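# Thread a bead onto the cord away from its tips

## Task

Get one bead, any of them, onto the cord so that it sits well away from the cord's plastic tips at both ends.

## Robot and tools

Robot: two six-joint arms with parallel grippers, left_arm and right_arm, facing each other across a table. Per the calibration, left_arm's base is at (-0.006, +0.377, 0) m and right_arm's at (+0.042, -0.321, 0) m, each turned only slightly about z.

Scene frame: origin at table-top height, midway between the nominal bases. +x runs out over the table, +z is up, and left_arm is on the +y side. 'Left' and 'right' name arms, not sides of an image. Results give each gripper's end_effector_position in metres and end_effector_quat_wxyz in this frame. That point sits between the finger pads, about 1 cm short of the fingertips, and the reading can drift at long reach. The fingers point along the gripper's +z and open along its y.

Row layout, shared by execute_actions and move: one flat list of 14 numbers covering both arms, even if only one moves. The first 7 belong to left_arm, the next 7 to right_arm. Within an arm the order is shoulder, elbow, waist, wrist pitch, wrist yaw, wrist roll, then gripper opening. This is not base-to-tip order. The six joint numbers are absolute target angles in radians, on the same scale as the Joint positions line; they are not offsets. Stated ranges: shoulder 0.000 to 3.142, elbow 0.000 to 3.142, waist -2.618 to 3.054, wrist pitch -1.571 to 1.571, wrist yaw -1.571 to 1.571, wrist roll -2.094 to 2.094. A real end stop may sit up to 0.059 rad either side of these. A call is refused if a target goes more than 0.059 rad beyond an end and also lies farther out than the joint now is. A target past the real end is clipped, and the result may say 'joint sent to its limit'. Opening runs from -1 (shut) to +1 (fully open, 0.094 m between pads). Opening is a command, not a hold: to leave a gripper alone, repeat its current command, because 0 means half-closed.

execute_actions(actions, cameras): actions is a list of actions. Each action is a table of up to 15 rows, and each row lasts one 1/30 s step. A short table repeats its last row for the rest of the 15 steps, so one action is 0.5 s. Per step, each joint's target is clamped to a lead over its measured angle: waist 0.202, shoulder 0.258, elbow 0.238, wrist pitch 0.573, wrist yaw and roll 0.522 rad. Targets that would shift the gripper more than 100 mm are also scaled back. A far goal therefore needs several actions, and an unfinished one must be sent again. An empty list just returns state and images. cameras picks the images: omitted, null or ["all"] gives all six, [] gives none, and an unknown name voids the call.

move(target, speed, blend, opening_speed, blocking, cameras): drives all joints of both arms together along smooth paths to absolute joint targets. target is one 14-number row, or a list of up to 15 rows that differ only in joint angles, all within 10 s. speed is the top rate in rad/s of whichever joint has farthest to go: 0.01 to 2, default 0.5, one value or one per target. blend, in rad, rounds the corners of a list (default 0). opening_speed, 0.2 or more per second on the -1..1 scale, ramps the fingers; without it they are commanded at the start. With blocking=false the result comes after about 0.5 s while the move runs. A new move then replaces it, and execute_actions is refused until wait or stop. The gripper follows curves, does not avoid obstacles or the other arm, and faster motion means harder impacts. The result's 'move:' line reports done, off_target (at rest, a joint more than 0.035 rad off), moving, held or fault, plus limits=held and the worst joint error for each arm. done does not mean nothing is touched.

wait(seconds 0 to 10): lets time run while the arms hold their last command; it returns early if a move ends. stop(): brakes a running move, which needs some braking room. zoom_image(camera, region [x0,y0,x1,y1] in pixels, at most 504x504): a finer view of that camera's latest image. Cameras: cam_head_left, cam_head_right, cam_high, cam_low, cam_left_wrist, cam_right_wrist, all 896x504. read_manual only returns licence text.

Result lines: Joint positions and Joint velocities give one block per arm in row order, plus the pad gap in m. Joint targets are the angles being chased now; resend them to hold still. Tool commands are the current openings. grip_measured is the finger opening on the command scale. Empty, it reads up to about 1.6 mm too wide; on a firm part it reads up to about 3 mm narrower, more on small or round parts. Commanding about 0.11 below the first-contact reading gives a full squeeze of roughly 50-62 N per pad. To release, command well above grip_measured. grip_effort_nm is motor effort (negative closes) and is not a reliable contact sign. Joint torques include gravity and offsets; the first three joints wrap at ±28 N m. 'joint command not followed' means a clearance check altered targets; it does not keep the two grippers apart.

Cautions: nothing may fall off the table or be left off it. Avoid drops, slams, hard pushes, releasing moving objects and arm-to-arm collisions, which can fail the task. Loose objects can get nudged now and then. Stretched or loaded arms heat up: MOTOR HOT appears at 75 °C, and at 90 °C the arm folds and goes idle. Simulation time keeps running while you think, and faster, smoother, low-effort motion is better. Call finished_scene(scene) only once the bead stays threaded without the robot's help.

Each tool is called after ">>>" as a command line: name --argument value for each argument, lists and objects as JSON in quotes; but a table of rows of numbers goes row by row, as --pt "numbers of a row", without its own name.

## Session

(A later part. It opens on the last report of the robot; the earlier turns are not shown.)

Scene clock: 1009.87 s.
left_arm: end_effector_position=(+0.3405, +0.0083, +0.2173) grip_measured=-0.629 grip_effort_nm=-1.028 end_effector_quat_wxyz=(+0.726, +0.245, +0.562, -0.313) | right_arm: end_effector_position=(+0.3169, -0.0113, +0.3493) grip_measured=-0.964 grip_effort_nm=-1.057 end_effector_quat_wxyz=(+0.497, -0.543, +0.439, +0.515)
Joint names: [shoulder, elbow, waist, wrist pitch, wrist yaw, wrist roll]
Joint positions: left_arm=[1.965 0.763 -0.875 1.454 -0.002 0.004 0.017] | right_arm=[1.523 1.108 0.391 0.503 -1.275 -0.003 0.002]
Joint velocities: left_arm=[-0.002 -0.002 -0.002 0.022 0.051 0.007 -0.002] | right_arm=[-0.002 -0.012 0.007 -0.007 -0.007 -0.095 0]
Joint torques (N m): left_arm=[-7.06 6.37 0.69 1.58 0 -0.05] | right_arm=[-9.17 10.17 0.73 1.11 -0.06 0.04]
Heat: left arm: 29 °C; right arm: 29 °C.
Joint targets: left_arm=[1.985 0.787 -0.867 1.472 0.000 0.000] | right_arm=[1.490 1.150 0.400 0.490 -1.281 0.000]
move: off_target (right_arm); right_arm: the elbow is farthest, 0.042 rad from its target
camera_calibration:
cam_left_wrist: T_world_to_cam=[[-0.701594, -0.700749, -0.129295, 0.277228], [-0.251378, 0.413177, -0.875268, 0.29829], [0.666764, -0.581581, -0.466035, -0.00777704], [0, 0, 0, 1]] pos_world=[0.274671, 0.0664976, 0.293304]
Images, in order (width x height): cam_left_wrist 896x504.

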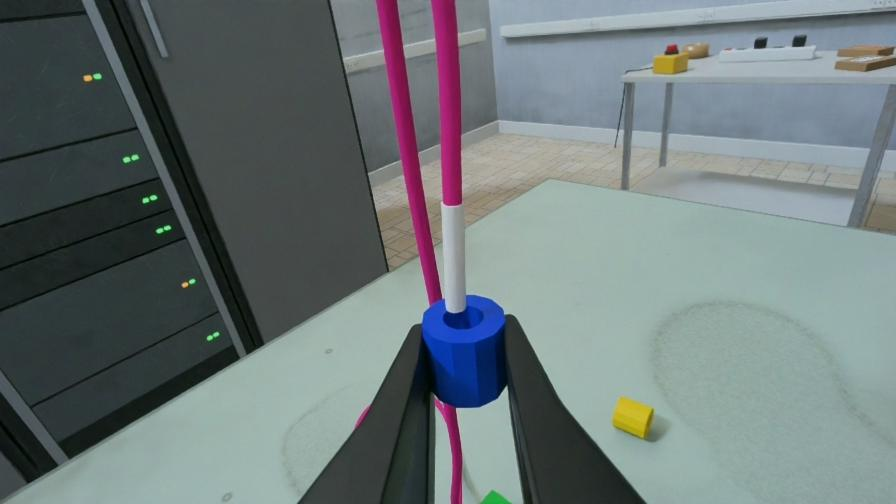

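>>> move --target '[1.908,0.745,-0.862,1.454,0,0,-0.75,1.49,1.15,0.40,0.49,-1.281,0,-1]' --speed 0.08 --cameras '["cam_left_wrist"]'

>>> zoom_image --camera "cam_left_wrist" --region '[380, 160, 540, 400]'

Scene clock: 1020.53 s.
left_arm: end_effector_position=(+0.3402, +0.0123, +0.2176) grip_measured=-0.629 grip_effort_nm=-1.033 end_effector_quat_wxyz=(+0.726, +0.244, +0.563, -0.311) | right_arm: end_effector_position=(+0.3169, -0.0113, +0.3493) grip_measured=-0.964 grip_effort_nm=-1.057 end_effector_quat_wxyz=(+0.497, -0.543, +0.439, +0.515)
Joint names: [shoulder, elbow, waist, wrist pitch, wrist yaw, wrist roll]
Joint positions: left_arm=[1.953 0.75 -0.871 1.452 -0.002 0.004 0.017] | right_arm=[1.523 1.108 0.391 0.503 -1.275 -0.003 0.002]
Joint velocities: left_arm=[-0.002 -0.022 0.007 0.037 -0.022 -0.007 -0.001] | right_arm=[-0.012 0.002 0.002 -0.066 0.066 -0.022 0.001]
Joint torques (N m): left_arm=[-12.6 4.14 0.66 1.47 -0.01 -0.06] | right_arm=[-9.18 10.14 0.75 1.11 -0.07 0.02]
Heat: left arm: 29 °C; right arm: 29 °C.
Joint targets: left_arm=[1.908 0.745 -0.862 1.454 0.000 0.000] | right_arm=[1.490 1.150 0.400 0.490 -1.281 0.000]
move: off_target (left_arm, right_arm); left_arm: the shoulder is farthest, 0.045 rad from its target; right_arm: the elbow is farthest, 0.042 rad from its target
camera_calibration:
cam_left_wrist: T_world_to_cam=[[-0.698348, -0.703968, -0.129382, 0.278798], [-0.255028, 0.413623, -0.874, 0.297838], [0.668784, -0.57736, -0.468384, -0.00539202], [0, 0, 0, 1]] pos_world=[0.274261, 0.0699589, 0.293856]
Images, in order (width x height): cam_left_wrist 896x504.

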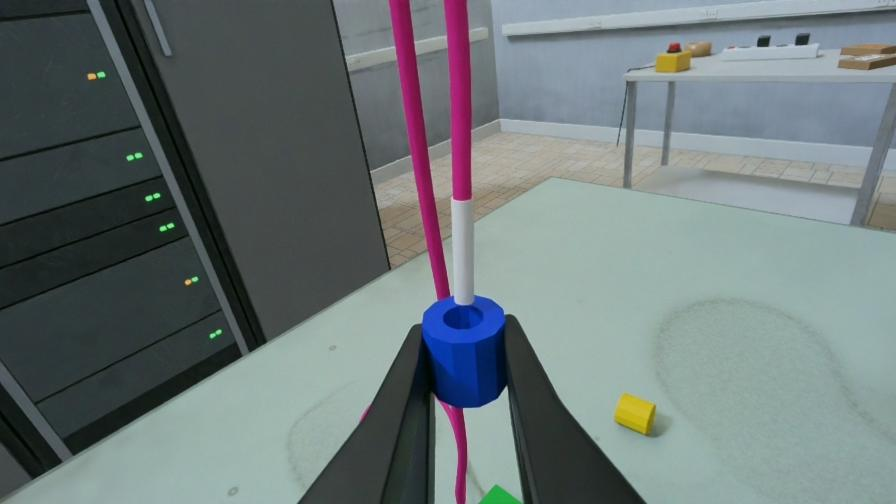

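Scaled by 2.100 from the camera's 896x504 image, which has a finer 1280x720 frame.

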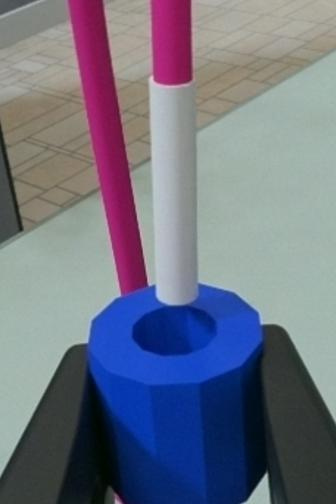

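>>> move --target '[1.866,0.786,-0.862,1.404,0,0,-0.75,1.49,1.15,0.40,0.49,-1.281,0,-1]' --speed 0.07 --cameras '["cam_left_wrist"]'

>>> zoom_image --camera "cam_left_wrist" --region '[380, 160, 540, 400]'

Scene clock: 1028.47 s.
left_arm: end_effector_position=(+0.3403, +0.0121, +0.2316) grip_measured=-0.629 grip_effort_nm=-1.028 end_effector_quat_wxyz=(+0.728, +0.242, +0.561, -0.311) | right_arm: end_effector_position=(+0.3169, -0.0113, +0.3493) grip_measured=-0.964 grip_effort_nm=-1.053 end_effector_quat_wxyz=(+0.497, -0.543, +0.439, +0.515)
Joint names: [shoulder, elbow, waist, wrist pitch, wrist yaw, wrist roll]
Joint positions: left_arm=[1.911 0.762 -0.871 1.405 -0.002 0.004 0.017] | right_arm=[1.523 1.108 0.391 0.503 -1.275 -0.003 0.002]
Joint velocities: left_arm=[0.002 -0.007 0.002 0.051 0.037 -0.007 -0.001] | right_arm=[-0.027 -0.007 -0.007 -0.022 -0.022 -0.007 0]
Joint torques (N m): left_arm=[-12.41 6.6 0.68 1.42 0 -0.05] | right_arm=[-9.24 10.11 0.81 1.1 -0.06 0.04]
Heat: left arm: 29 °C; right arm: 29 °C.
Joint targets: left_arm=[1.866 0.786 -0.862 1.404 0.000 0.000] | right_arm=[1.490 1.150 0.400 0.490 -1.281 0.000]
move: off_target (left_arm, right_arm); left_arm: the shoulder is farthest, 0.045 rad from its target; right_arm: the elbow is farthest, 0.042 rad from its target
camera_calibration:
cam_left_wrist: T_world_to_cam=[[-0.697704, -0.704649, -0.129144, 0.280332], [-0.250669, 0.409009, -0.877426, 0.309468], [0.671099, -0.579812, -0.462001, -0.00123163], [0, 0, 0, 1]] pos_world=[0.273989, 0.0702463, 0.307169]
Images, in order (width x height): cam_left_wrist 896x504.

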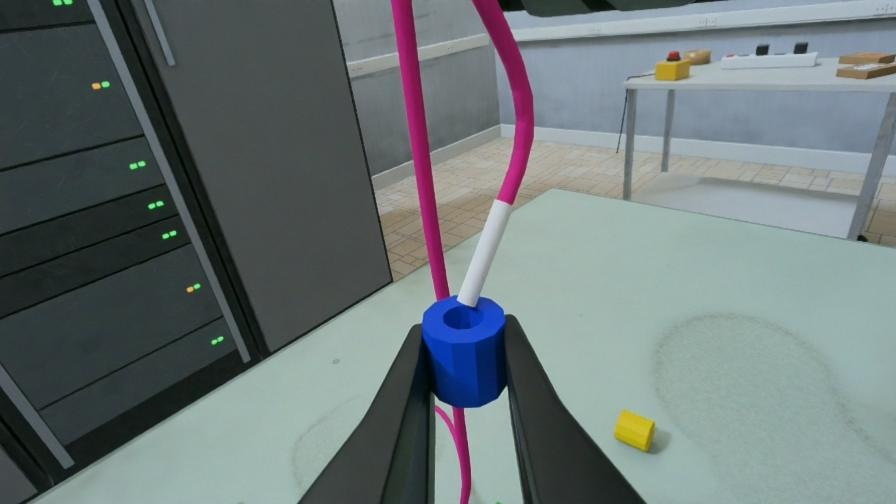

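Scaled by 2.100 from the camera's 896x504 image, which has a finer 1280x720 frame.

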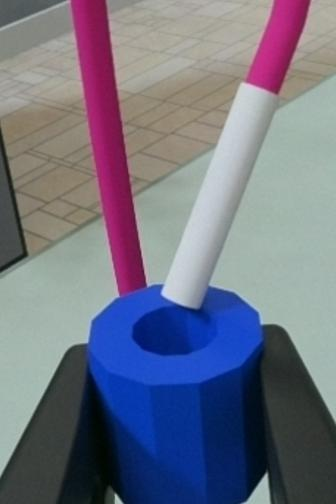

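>>> move --pt "1.965 0.75 -0.862 1.47 0 0 -0.75 1.49 1.15 0.40 0.49 -1.281 0 -1" --pt "2.008 0.80 -0.862 1.487 0 0 -0.75 1.49 1.15 0.40 0.49 -1.281 0 -1" --speed 0.09 --cameras '["cam_left_wrist"]'

>>> zoom_image --camera "cam_left_wrist" --region '[380, 160, 540, 400]'

Scene clock: 1039.80 s.
left_arm: end_effector_position=(+0.3445, +0.0077, +0.2148) grip_measured=-0.629 grip_effort_nm=-1.023 end_effector_quat_wxyz=(+0.728, +0.242, +0.561, -0.312) | right_arm: end_effector_position=(+0.3169, -0.0113, +0.3493) grip_measured=-0.964 grip_effort_nm=-1.057 end_effector_quat_wxyz=(+0.497, -0.543, +0.439, +0.515)
Joint names: [shoulder, elbow, waist, wrist pitch, wrist yaw, wrist roll]
Joint positions: left_arm=[1.988 0.776 -0.871 1.469 -0.002 0.004 0.017] | right_arm=[1.523 1.108 0.391 0.503 -1.275 -0.003 0.002]
Joint velocities: left_arm=[-0.032 0.002 -0.017 0.095 0.022 -0.081 0] | right_arm=[-0.002 0.002 -0.007 -0.022 0.022 -0.022 -0.001]
Joint torques (N m): left_arm=[-7.21 6.31 0.66 1.57 -0.01 -0.05] | right_arm=[-9.13 10.15 0.7 1.11 -0.07 0.04]
Heat: left arm: 29 °C; right arm: 29 °C.
Joint targets: left_arm=[2.008 0.800 -0.862 1.487 0.000 0.000] | right_arm=[1.490 1.150 0.400 0.490 -1.281 0.000]
move: off_target (right_arm); right_arm: the elbow is farthest, 0.042 rad from its target
camera_calibration:
cam_left_wrist: T_world_to_cam=[[-0.697637, -0.704721, -0.129119, 0.277934], [-0.25021, 0.408522, -0.877784, 0.297499], [0.671341, -0.580068, -0.461328, -0.0145482], [0, 0, 0, 1]] pos_world=[0.278101, 0.0658923, 0.290315]
Images, in order (width x height): cam_left_wrist 896x504.

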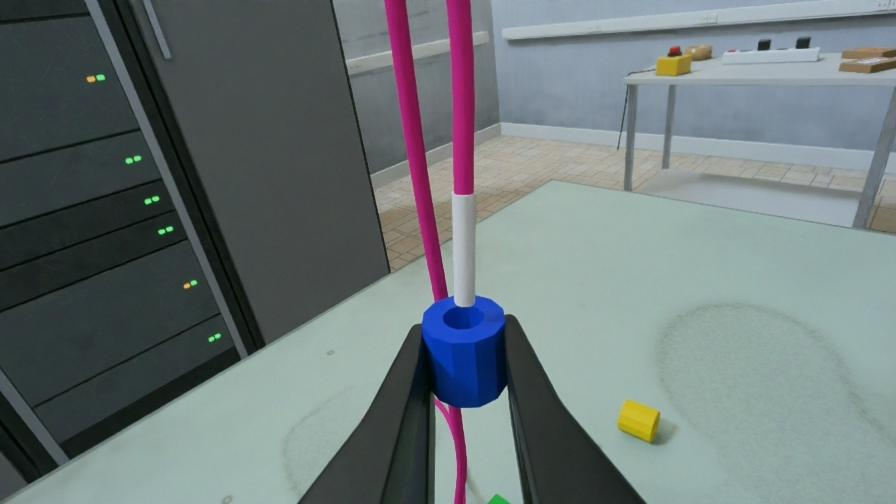

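Scaled by 2.100 from the camera's 896x504 image, which has a finer 1280x720 frame.

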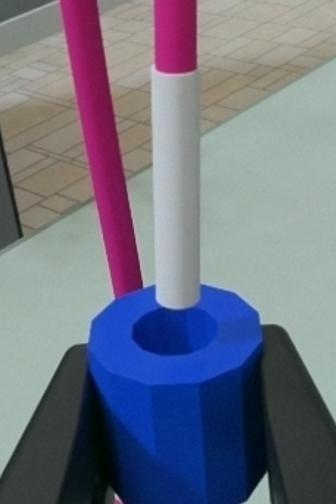

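>>> move --target '[1.910,0.811,-0.862,1.427,0,0,-0.75,1.49,1.15,0.40,0.49,-1.281,0,-1]' --speed 0.07 --cameras '["cam_left_wrist"]'

>>> zoom_image --camera "cam_left_wrist" --region '[380, 160, 540, 400]'

Scene clock: 1049.83 s.
left_arm: end_effector_position=(+0.3451, +0.0071, +0.2250) grip_measured=-0.629 grip_effort_nm=-1.038 end_effector_quat_wxyz=(+0.729, +0.242, +0.560, -0.312) | right_arm: end_effector_position=(+0.3169, -0.0113, +0.3493) grip_measured=-0.964 grip_effort_nm=-1.057 end_effector_quat_wxyz=(+0.497, -0.543, +0.439, +0.515)
Joint names: [shoulder, elbow, waist, wrist pitch, wrist yaw, wrist roll]
Joint positions: left_arm=[1.956 0.787 -0.871 1.428 -0.002 0.004 0.017] | right_arm=[1.523 1.108 0.391 0.503 -1.275 -0.003 0.002]
Joint velocities: left_arm=[-0.017 -0.007 0.007 -0.051 -0.022 -0.066 0] | right_arm=[-0.022 -0.002 -0.017 0.051 -0.022 -0.022 0]
Joint torques (N m): left_arm=[-12.83 6.5 0.66 1.43 0 -0.06] | right_arm=[-9.21 10.13 0.8 1.1 -0.07 0.03]
Heat: left arm: 30 °C; right arm: 29 °C.
Joint targets: left_arm=[1.910 0.811 -0.862 1.427 0.000 0.000] | right_arm=[1.490 1.150 0.400 0.490 -1.281 0.000]
move: off_target (left_arm, right_arm); left_arm: the shoulder is farthest, 0.046 rad from its target; right_arm: the elbow is farthest, 0.042 rad from its target
camera_calibration:
cam_left_wrist: T_world_to_cam=[[-0.697434, -0.704936, -0.129042, 0.279132], [-0.248829, 0.40706, -0.878855, 0.306635], [0.672064, -0.580834, -0.459306, -0.0113582], [0, 0, 0, 1]] pos_world=[0.278609, 0.0653542, 0.30029]
Images, in order (width x height): cam_left_wrist 896x504.

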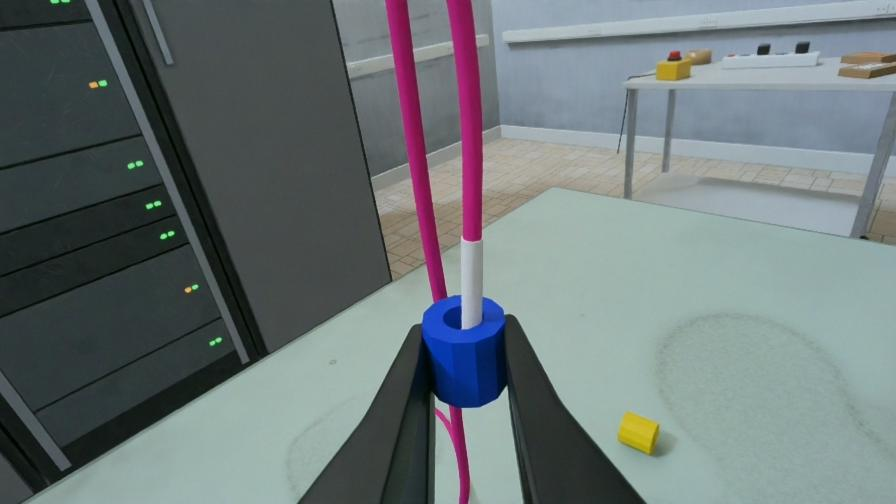

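Scaled by 2.100 from the camera's 896x504 image, which has a finer 1280x720 frame.

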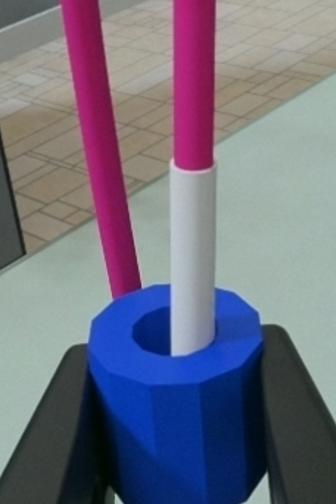

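>>> move --pt "1.840 0.826 -0.862 1.345 0 0 -0.75 1.49 1.15 0.40 0.49 -1.281 0 -1" --pt "1.763 0.859 -0.862 1.236 0 0 -0.75 1.49 1.15 0.40 0.49 -1.281 0 -1" --speed 0.08 --cameras '["cam_left_wrist","cam_right_wrist"]'

Scene clock: 1068.33 s.
left_arm: end_effector_position=(+0.3441, +0.0081, +0.2701) grip_measured=-0.629 grip_effort_nm=-1.033 end_effector_quat_wxyz=(+0.729, +0.242, +0.559, -0.312) | right_arm: end_effector_position=(+0.3169, -0.0113, +0.3493) grip_measured=-0.964 grip_effort_nm=-1.057 end_effector_quat_wxyz=(+0.497, -0.543, +0.439, +0.515)
Joint names: [shoulder, elbow, waist, wrist pitch, wrist yaw, wrist roll]
Joint positions: left_arm=[1.808 0.832 -0.871 1.237 -0.002 0.004 0.017] | right_arm=[1.523 1.108 0.391 0.503 -1.275 -0.003 0.002]
Joint velocities: left_arm=[0.002 0.002 -0.012 -0.007 0.066 -0.007 0] | right_arm=[0.007 -0.002 -0.012 0.022 0.022 -0.037 -0.001]
Joint torques (N m): left_arm=[-12.16 7.47 0.69 1.44 -0.01 -0.05] | right_arm=[-9.13 10.17 0.75 1.13 -0.08 0.03]
Heat: left arm: 30 °C; right arm: 29 °C.
Joint targets: left_arm=[1.763 0.859 -0.862 1.236 0.000 0.000] | right_arm=[1.490 1.150 0.400 0.490 -1.281 0.000]
move: off_target (left_arm, right_arm); left_arm: the shoulder is farthest, 0.045 rad from its target; right_arm: the elbow is farthest, 0.042 rad from its target
camera_calibration:
cam_left_wrist: T_world_to_cam=[[-0.697265, -0.705115, -0.128978, 0.284921], [-0.247678, 0.405841, -0.879744, 0.345442], [0.672664, -0.581469, -0.45762, 0.00993042], [0, 0, 0, 1]] pos_world=[0.277544, 0.0664819, 0.345194]
cam_right_wrist: T_world_to_cam=[[0.992239, 0.123653, -0.0131035, -0.306546], [0.0714487, -0.653209, -0.753799, 0.258462], [-0.101769, 0.747013, -0.656974, 0.386039], [0, 0, 0, 1]] pos_world=[0.324987, -0.0816413, 0.444429]
Images, in order (width x height): cam_left_wrist 896x504, cam_right_wrist 896x504.

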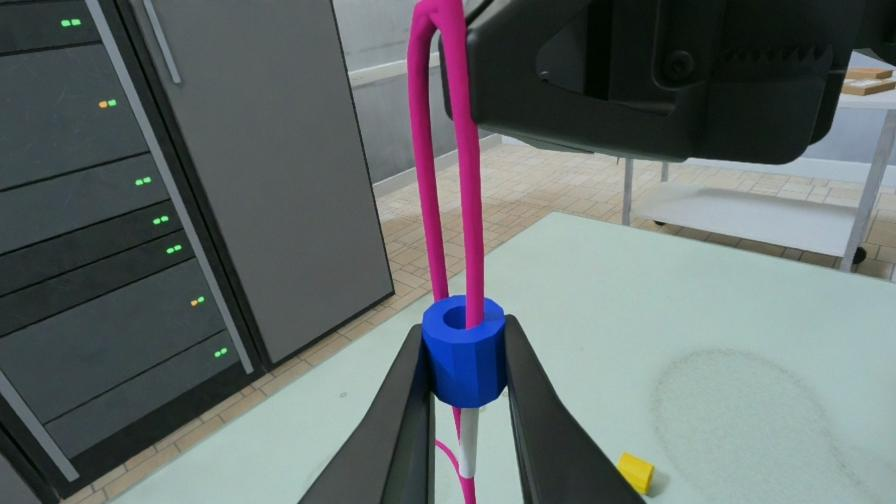

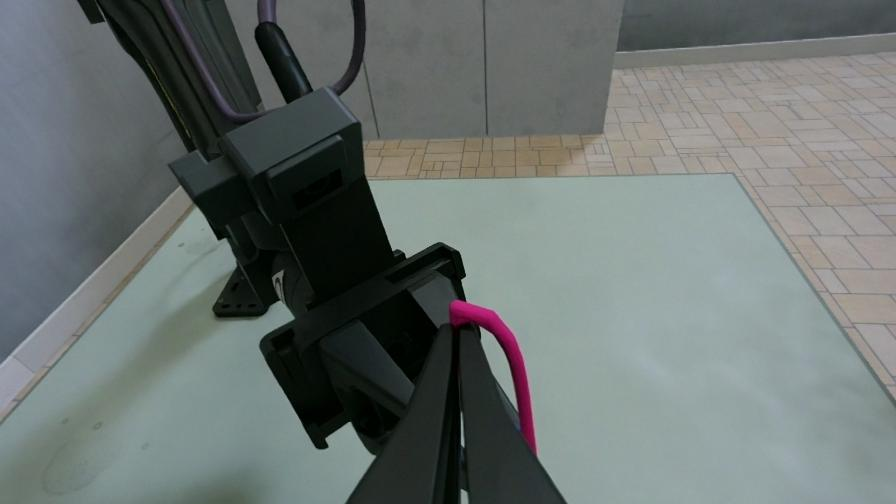

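>>> move --target '[1.702,0.898,-0.862,1.135,0,0,-0.75,1.49,1.15,0.40,0.49,-1.281,0,-1]' --speed 0.08

Scene clock: 1072.97 s.
left_arm: end_effector_position=(+0.3442, +0.0081, +0.2921) grip_measured=-0.629 grip_effort_nm=-1.028 end_effector_quat_wxyz=(+0.729, +0.242, +0.560, -0.312) | right_arm: end_effector_position=(+0.3169, -0.0113, +0.3493) grip_measured=-0.964 grip_effort_nm=-1.057 end_effector_quat_wxyz=(+0.497, -0.543, +0.439, +0.515)
Joint names: [shoulder, elbow, waist, wrist pitch, wrist yaw, wrist roll]
Joint positions: left_arm=[1.747 0.869 -0.871 1.136 -0.002 0.004 0.017] | right_arm=[1.523 1.108 0.391 0.503 -1.275 -0.003 0.002]
Joint velocities: left_arm=[-0.012 -0.007 0.017 -0.007 -0.081 0.081 0] | right_arm=[0.027 -0.002 0.007 -0.095 -0.022 -0.066 0]
Joint torques (N m): left_arm=[-11.88 7.9 0.68 1.44 -0.01 -0.05] | right_arm=[-9.18 10.1 0.8 1.12 -0.06 0.03]
Heat: left arm: 30 °C; right arm: 29 °C.
Joint targets: left_arm=[1.702 0.898 -0.862 1.135 0.000 0.000] | right_arm=[1.490 1.150 0.400 0.490 -1.281 0.000]
move: off_target (left_arm, right_arm); left_arm: the shoulder is farthest, 0.045 rad from its target; right_arm: the elbow is farthest, 0.042 rad from its target
camera_calibration:
cam_left_wrist: T_world_to_cam=[[-0.697468, -0.7049, -0.129055, 0.287852], [-0.24906, 0.407304, -0.878677, 0.365017], [0.671944, -0.580706, -0.459643, 0.0207873], [0, 0, 0, 1]] pos_world=[0.277711, 0.0663056, 0.367435]
cam_right_wrist: T_world_to_cam=[[0.992239, 0.123653, -0.0131035, -0.306546], [0.0714487, -0.653209, -0.753799, 0.258462], [-0.101769, 0.747013, -0.656974, 0.386039], [0, 0, 0, 1]] pos_world=[0.324987, -0.0816413, 0.444429]

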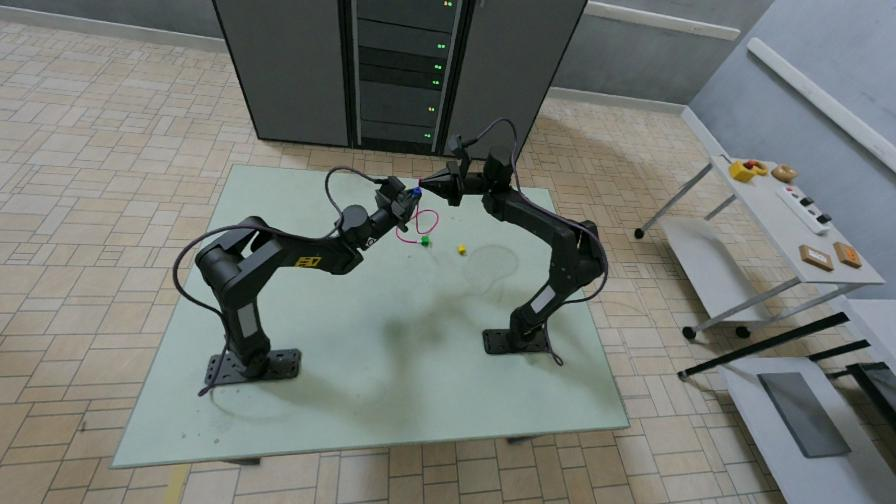

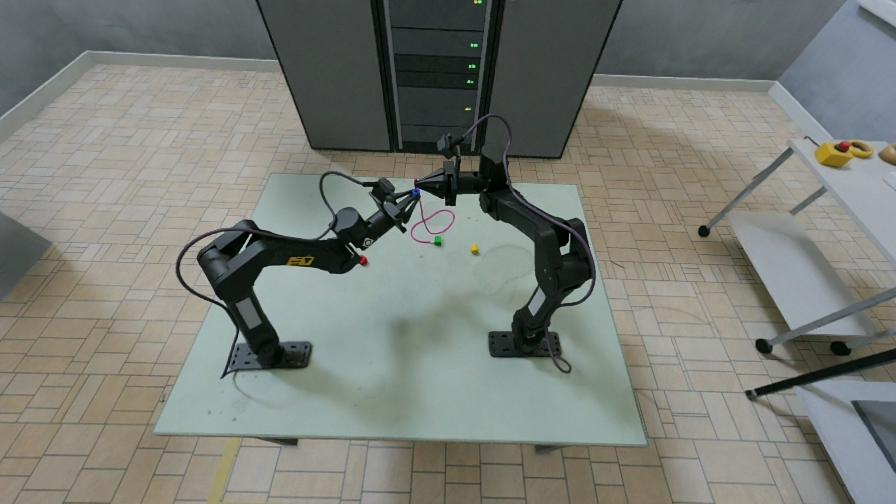

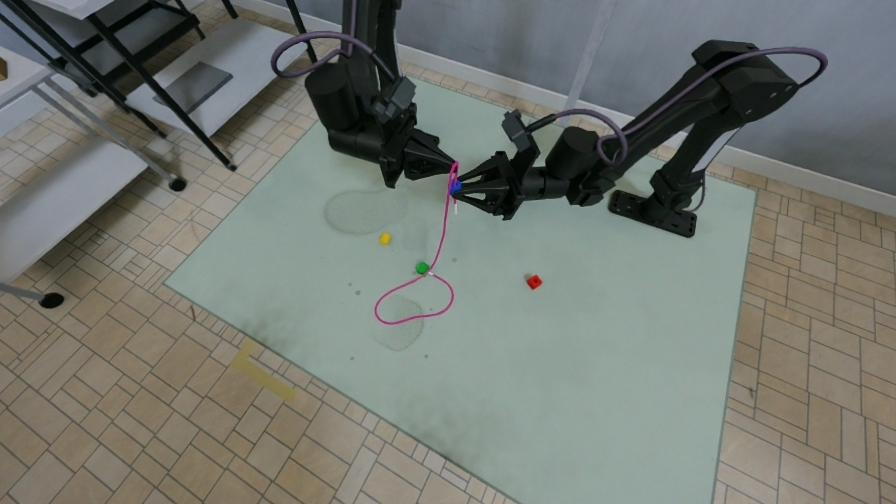

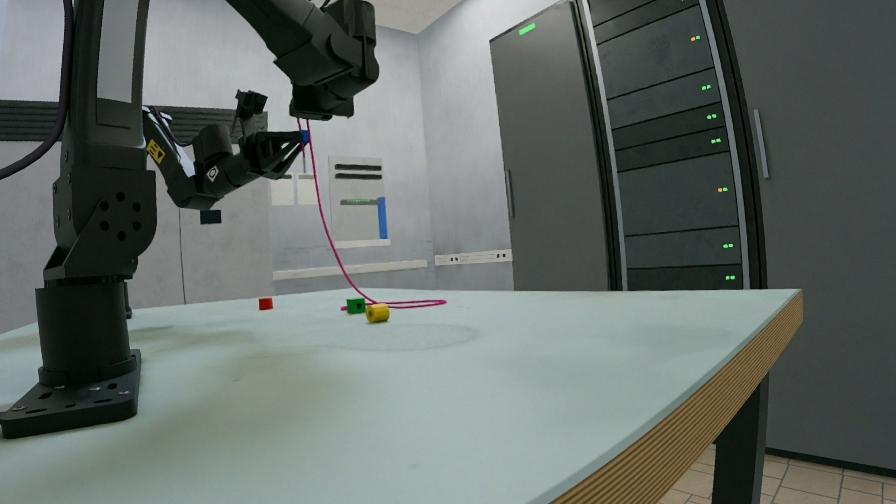

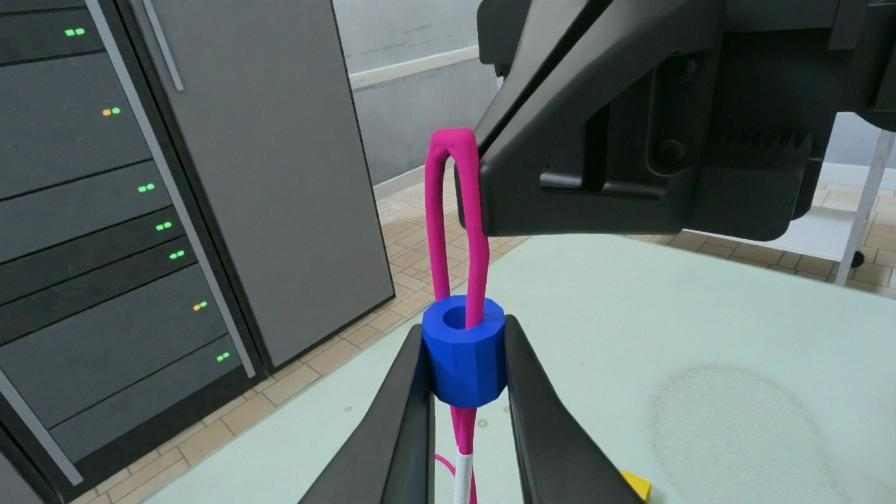

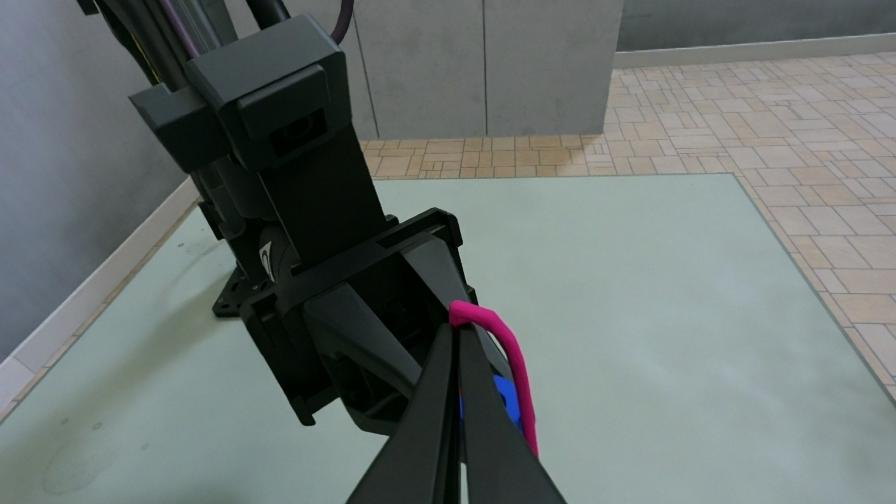

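>>> move --target '[1.675,0.915,-0.862,1.092,0,0,-0.75,1.49,1.15,0.40,0.49,-1.281,0,-1]' --speed 0.06 --cameras '["cam_left_wrist"]'

>>> move --pt "1.89 0.80 -0.862 1.348 0 0 -0.75 1.60 0.925 0.40 0.745 -1.281 0 -1" --pt "1.865 0.765 -0.862 1.11 0 0 -0.75 1.755 0.785 0.40 1.01 -1.281 0 -1" --speed 0.15 --cameras '["cam_left_wrist","cam_right_wrist","cam_low"]'

Scene clock: 1114.00 s.
left_arm: end_effector_position=(+0.3437, +0.0086, +0.3020) grip_measured=-0.629 grip_effort_nm=-1.033 end_effector_quat_wxyz=(+0.729, +0.242, +0.560, -0.312) | right_arm: end_effector_position=(+0.3169, -0.0113, +0.3493) grip_measured=-0.964 grip_effort_nm=-1.057 end_effector_quat_wxyz=(+0.497, -0.543, +0.439, +0.515)
Joint names: [shoulder, elbow, waist, wrist pitch, wrist yaw, wrist roll]
Joint positions: left_arm=[1.72 0.885 -0.871 1.093 -0.002 0.004 0.017] | right_arm=[1.523 1.108 0.391 0.503 -1.275 -0.003 0.002]
Joint velocities: left_arm=[-0.027 -0.007 -0.017 0.007 0.022 -0.022 0] | right_arm=[-0.012 -0.007 -0.007 -0.051 -0.022 -0.066 0]
Joint torques (N m): left_arm=[-11.81 8.13 0.68 1.42 0 -0.05] | right_arm=[-9.17 10.21 0.72 1.12 -0.06 0.05]
Heat: left arm: 30 °C; right arm: 29 °C.
Joint targets: left_arm=[1.675 0.915 -0.862 1.092 0.000 0.000] | right_arm=[1.490 1.150 0.400 0.490 -1.281 0.000]
move: off_target (left_arm, right_arm); left_arm: the shoulder is farthest, 0.045 rad from its target; right_arm: the elbow is farthest, 0.042 rad from its target
camera_calibration:
cam_left_wrist: T_world_to_cam=[[-0.697468, -0.7049, -0.129055, 0.289159], [-0.24906, 0.407304, -0.878677, 0.373406], [0.671944, -0.580706, -0.459643, 0.0260011], [0, 0, 0, 1]] pos_world=[0.277208, 0.0668377, 0.377372]
Images, in order (width x height): cam_left_wrist 896x504.

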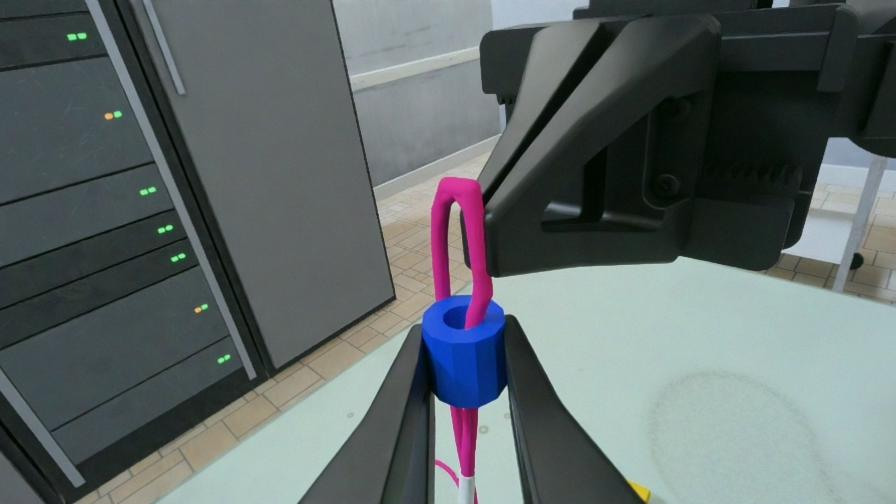

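Scene clock: 1118.07 s.
left_arm: end_effector_position=(+0.3454, +0.0068, +0.1800) grip_measured=-0.629 grip_effort_nm=-1.028 end_effector_quat_wxyz=(+0.652, +0.280, +0.647, -0.279) | right_arm: end_effector_position=(+0.3193, -0.0102, +0.2220) grip_measured=-0.965 grip_effort_nm=-1.053 end_effector_quat_wxyz=(+0.485, -0.537, +0.452, +0.522)
Joint names: [shoulder, elbow, waist, wrist pitch, wrist yaw, wrist roll]
Joint positions: left_arm=[1.873 0.769 -0.871 1.109 -0.002 0.004 0.017] | right_arm=[1.743 0.802 0.391 0.989 -1.275 -0.003 0.002]
Joint velocities: left_arm=[0.012 -0.012 0.002 -0.066 0.007 0.037 0] | right_arm=[0.007 -0.002 -0.007 -0.022 -0.066 -0.022 0]
Joint torques (N m): left_arm=[-9.05 4.68 0.68 1.56 0 -0.05] | right_arm=[-6.48 4.38 0.76 1.46 -0.08 0.04]
Heat: left arm: 30 °C; right arm: 29 °C.
Joint targets: left_arm=[1.865 0.765 -0.862 1.110 0.000 0.000] | right_arm=[1.755 0.785 0.400 1.010 -1.281 0.000]
move: done
camera_calibration:
cam_left_wrist: T_world_to_cam=[[-0.720479, -0.680534, -0.133355, 0.28189], [-0.390398, 0.556962, -0.733064, 0.288926], [0.573148, -0.476095, -0.666959, 0.0385176], [0, 0, 0, 1]] pos_world=[0.293816, 0.0492528, 0.275082]
cam_right_wrist: T_world_to_cam=[[0.991058, 0.123128, -0.0514071, -0.30185], [0.0440178, -0.665417, -0.745173, 0.169757], [-0.125959, 0.736247, -0.664887, 0.311231], [0, 0, 0, 1]] pos_world=[0.330881, -0.0790182, 0.317914]
Images, in order (width x height): cam_low 896x504, cam_left_wrist 896x504, cam_right_wrist 896x504.

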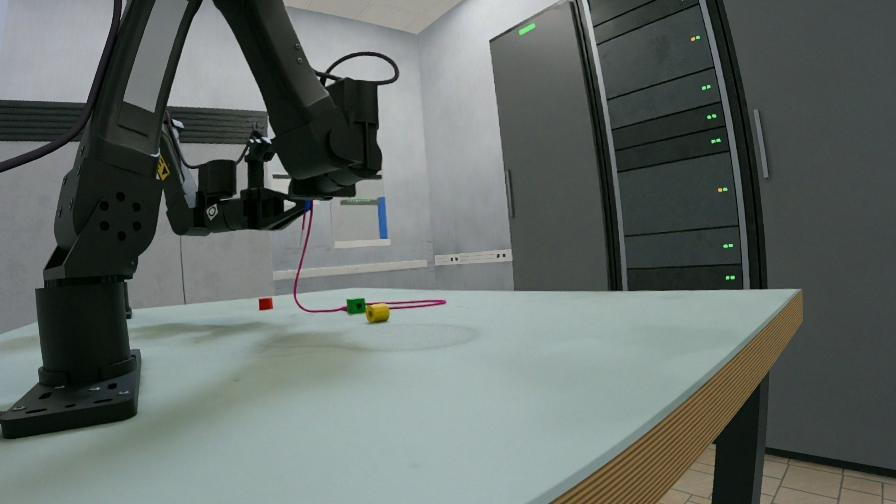

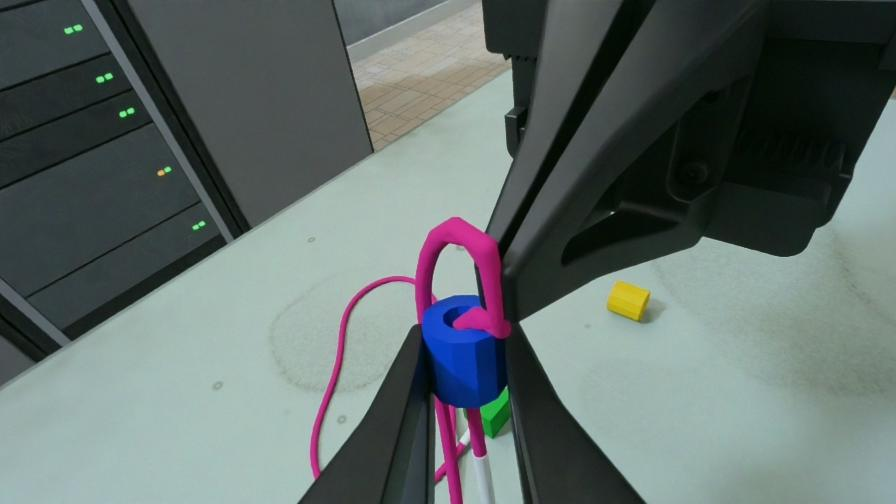

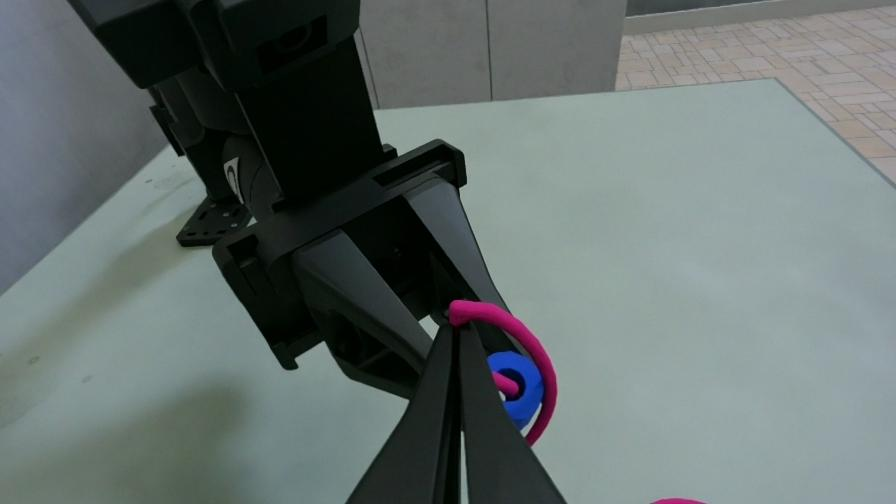

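>>> move --target '[1.943,0.804,-0.862,0.953,0,0,-0.75,1.96,0.705,0.40,1.291,-1.281,0,-1]' --speed 0.12

Scene clock: 1164.07 s.
left_arm: end_effector_position=(+0.3451, +0.0070, +0.1187) grip_measured=-0.629 grip_effort_nm=-1.028 end_effector_quat_wxyz=(+0.583, +0.307, +0.710, -0.249) | right_arm: end_effector_position=(+0.3175, -0.0110, +0.1600) grip_measured=-0.965 grip_effort_nm=-1.057 end_effector_quat_wxyz=(+0.484, -0.537, +0.453, +0.522)
Joint names: [shoulder, elbow, waist, wrist pitch, wrist yaw, wrist roll]
Joint positions: left_arm=[1.925 0.778 -0.871 0.95 -0.002 0.004 0.017] | right_arm=[1.945 0.72 0.391 1.27 -1.275 -0.003 0.002]
Joint velocities: left_arm=[0.002 -0.012 -0.007 -0.066 0.066 0.007 -0.002] | right_arm=[-0.007 0.007 -0.002 0.066 0.022 -0.051 0]
Joint torques (N m): left_arm=[-7.23 6.97 0.68 1.58 0 -0.05] | right_arm=[-6.82 3.33 0.73 1.46 -0.08 0.03]
Heat: left arm: 31 °C; right arm: 29 °C.
Joint targets: left_arm=[1.943 0.804 -0.862 0.953 0.000 0.000] | right_arm=[1.960 0.705 0.400 1.291 -1.281 0.000]
move: done
camera_calibration:
cam_left_wrist: T_world_to_cam=[[-0.738867, -0.661064, -0.130655, 0.2796], [-0.482058, 0.654018, -0.582993, 0.2569], [0.470846, -0.367771, -0.801903, 0.0484003], [0, 0, 0, 1]] pos_world=[0.307639, 0.0346162, 0.225114]
cam_right_wrist: T_world_to_cam=[[0.990949, 0.123079, -0.053594, -0.302802], [0.0424601, -0.66611, -0.744644, 0.123474], [-0.12735, 0.735628, -0.665307, 0.270835], [0, 0, 0, 1]] pos_world=[0.329309, -0.0797179, 0.255904]

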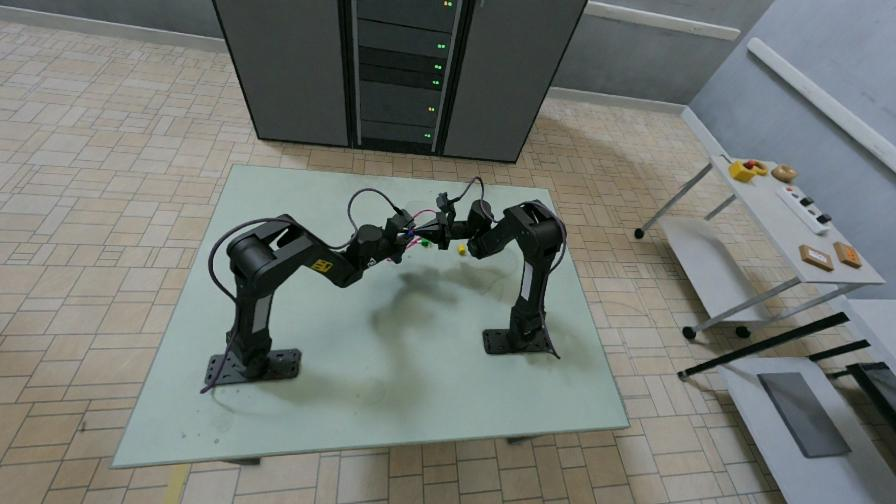

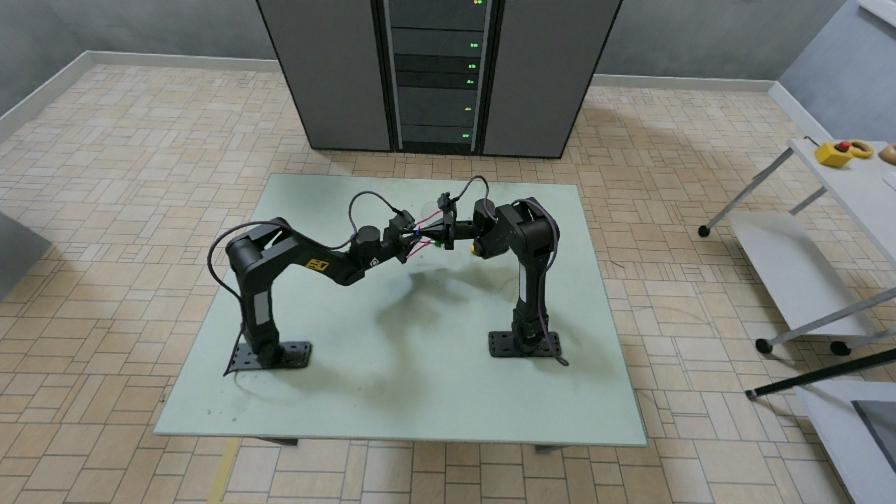

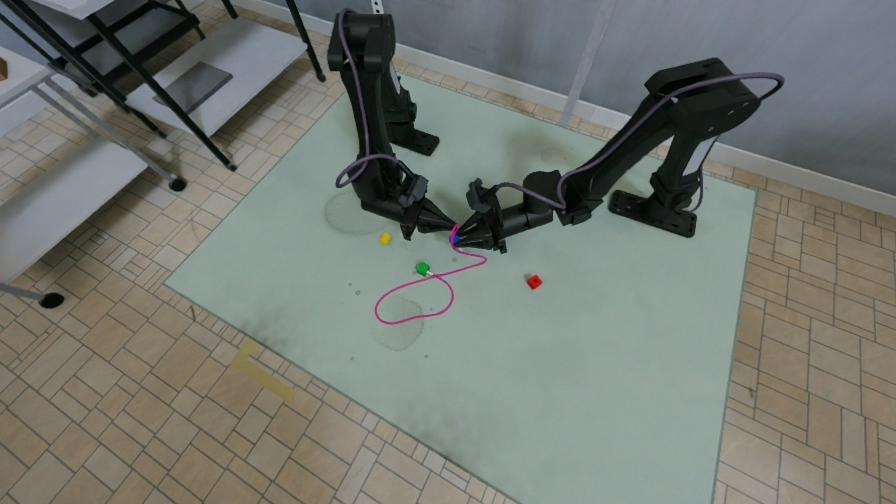

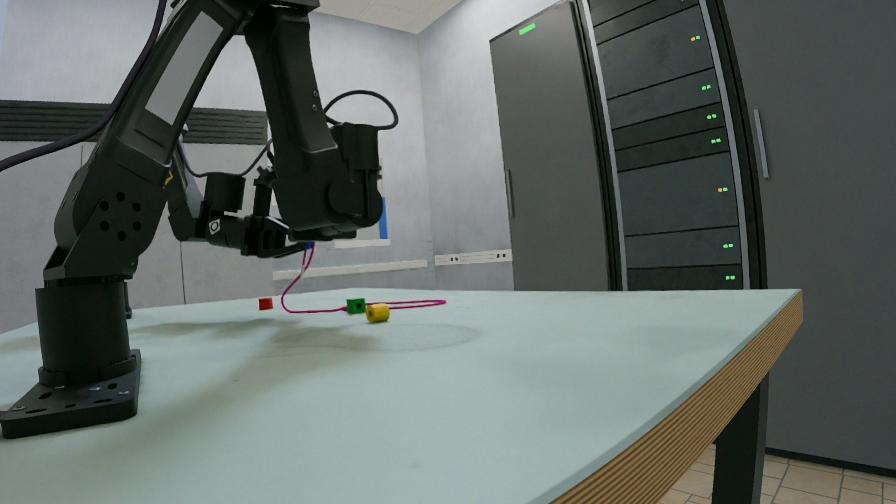

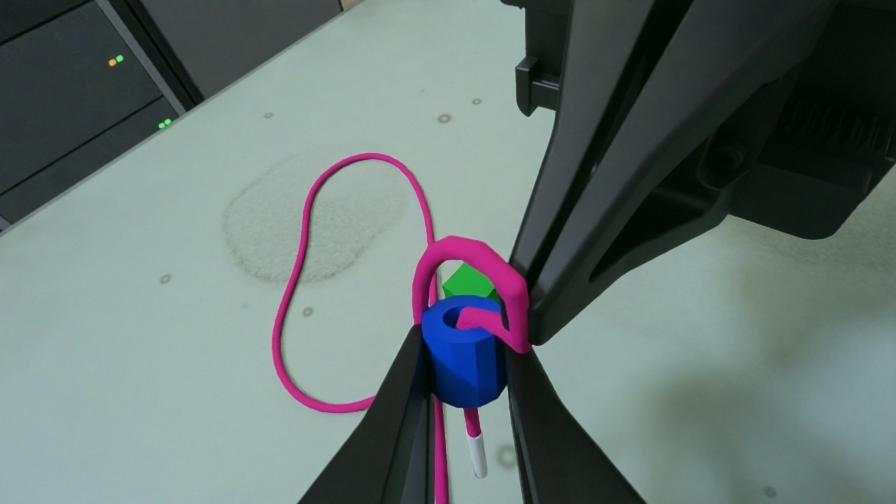

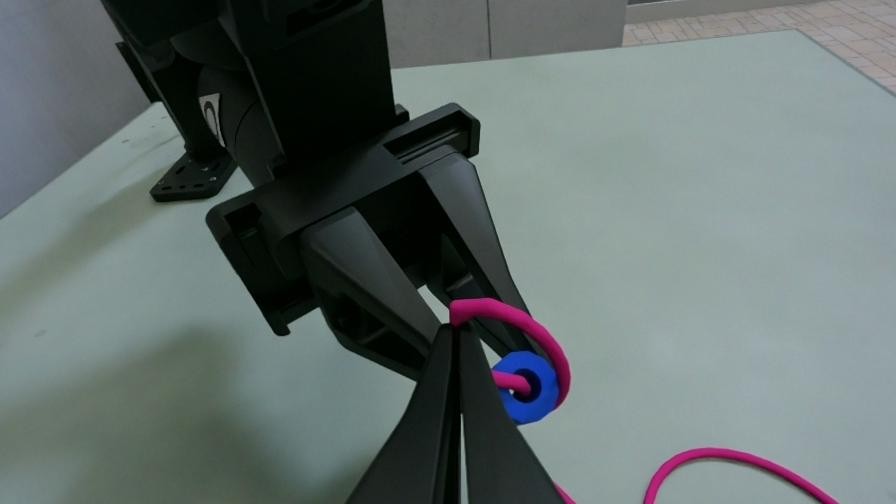

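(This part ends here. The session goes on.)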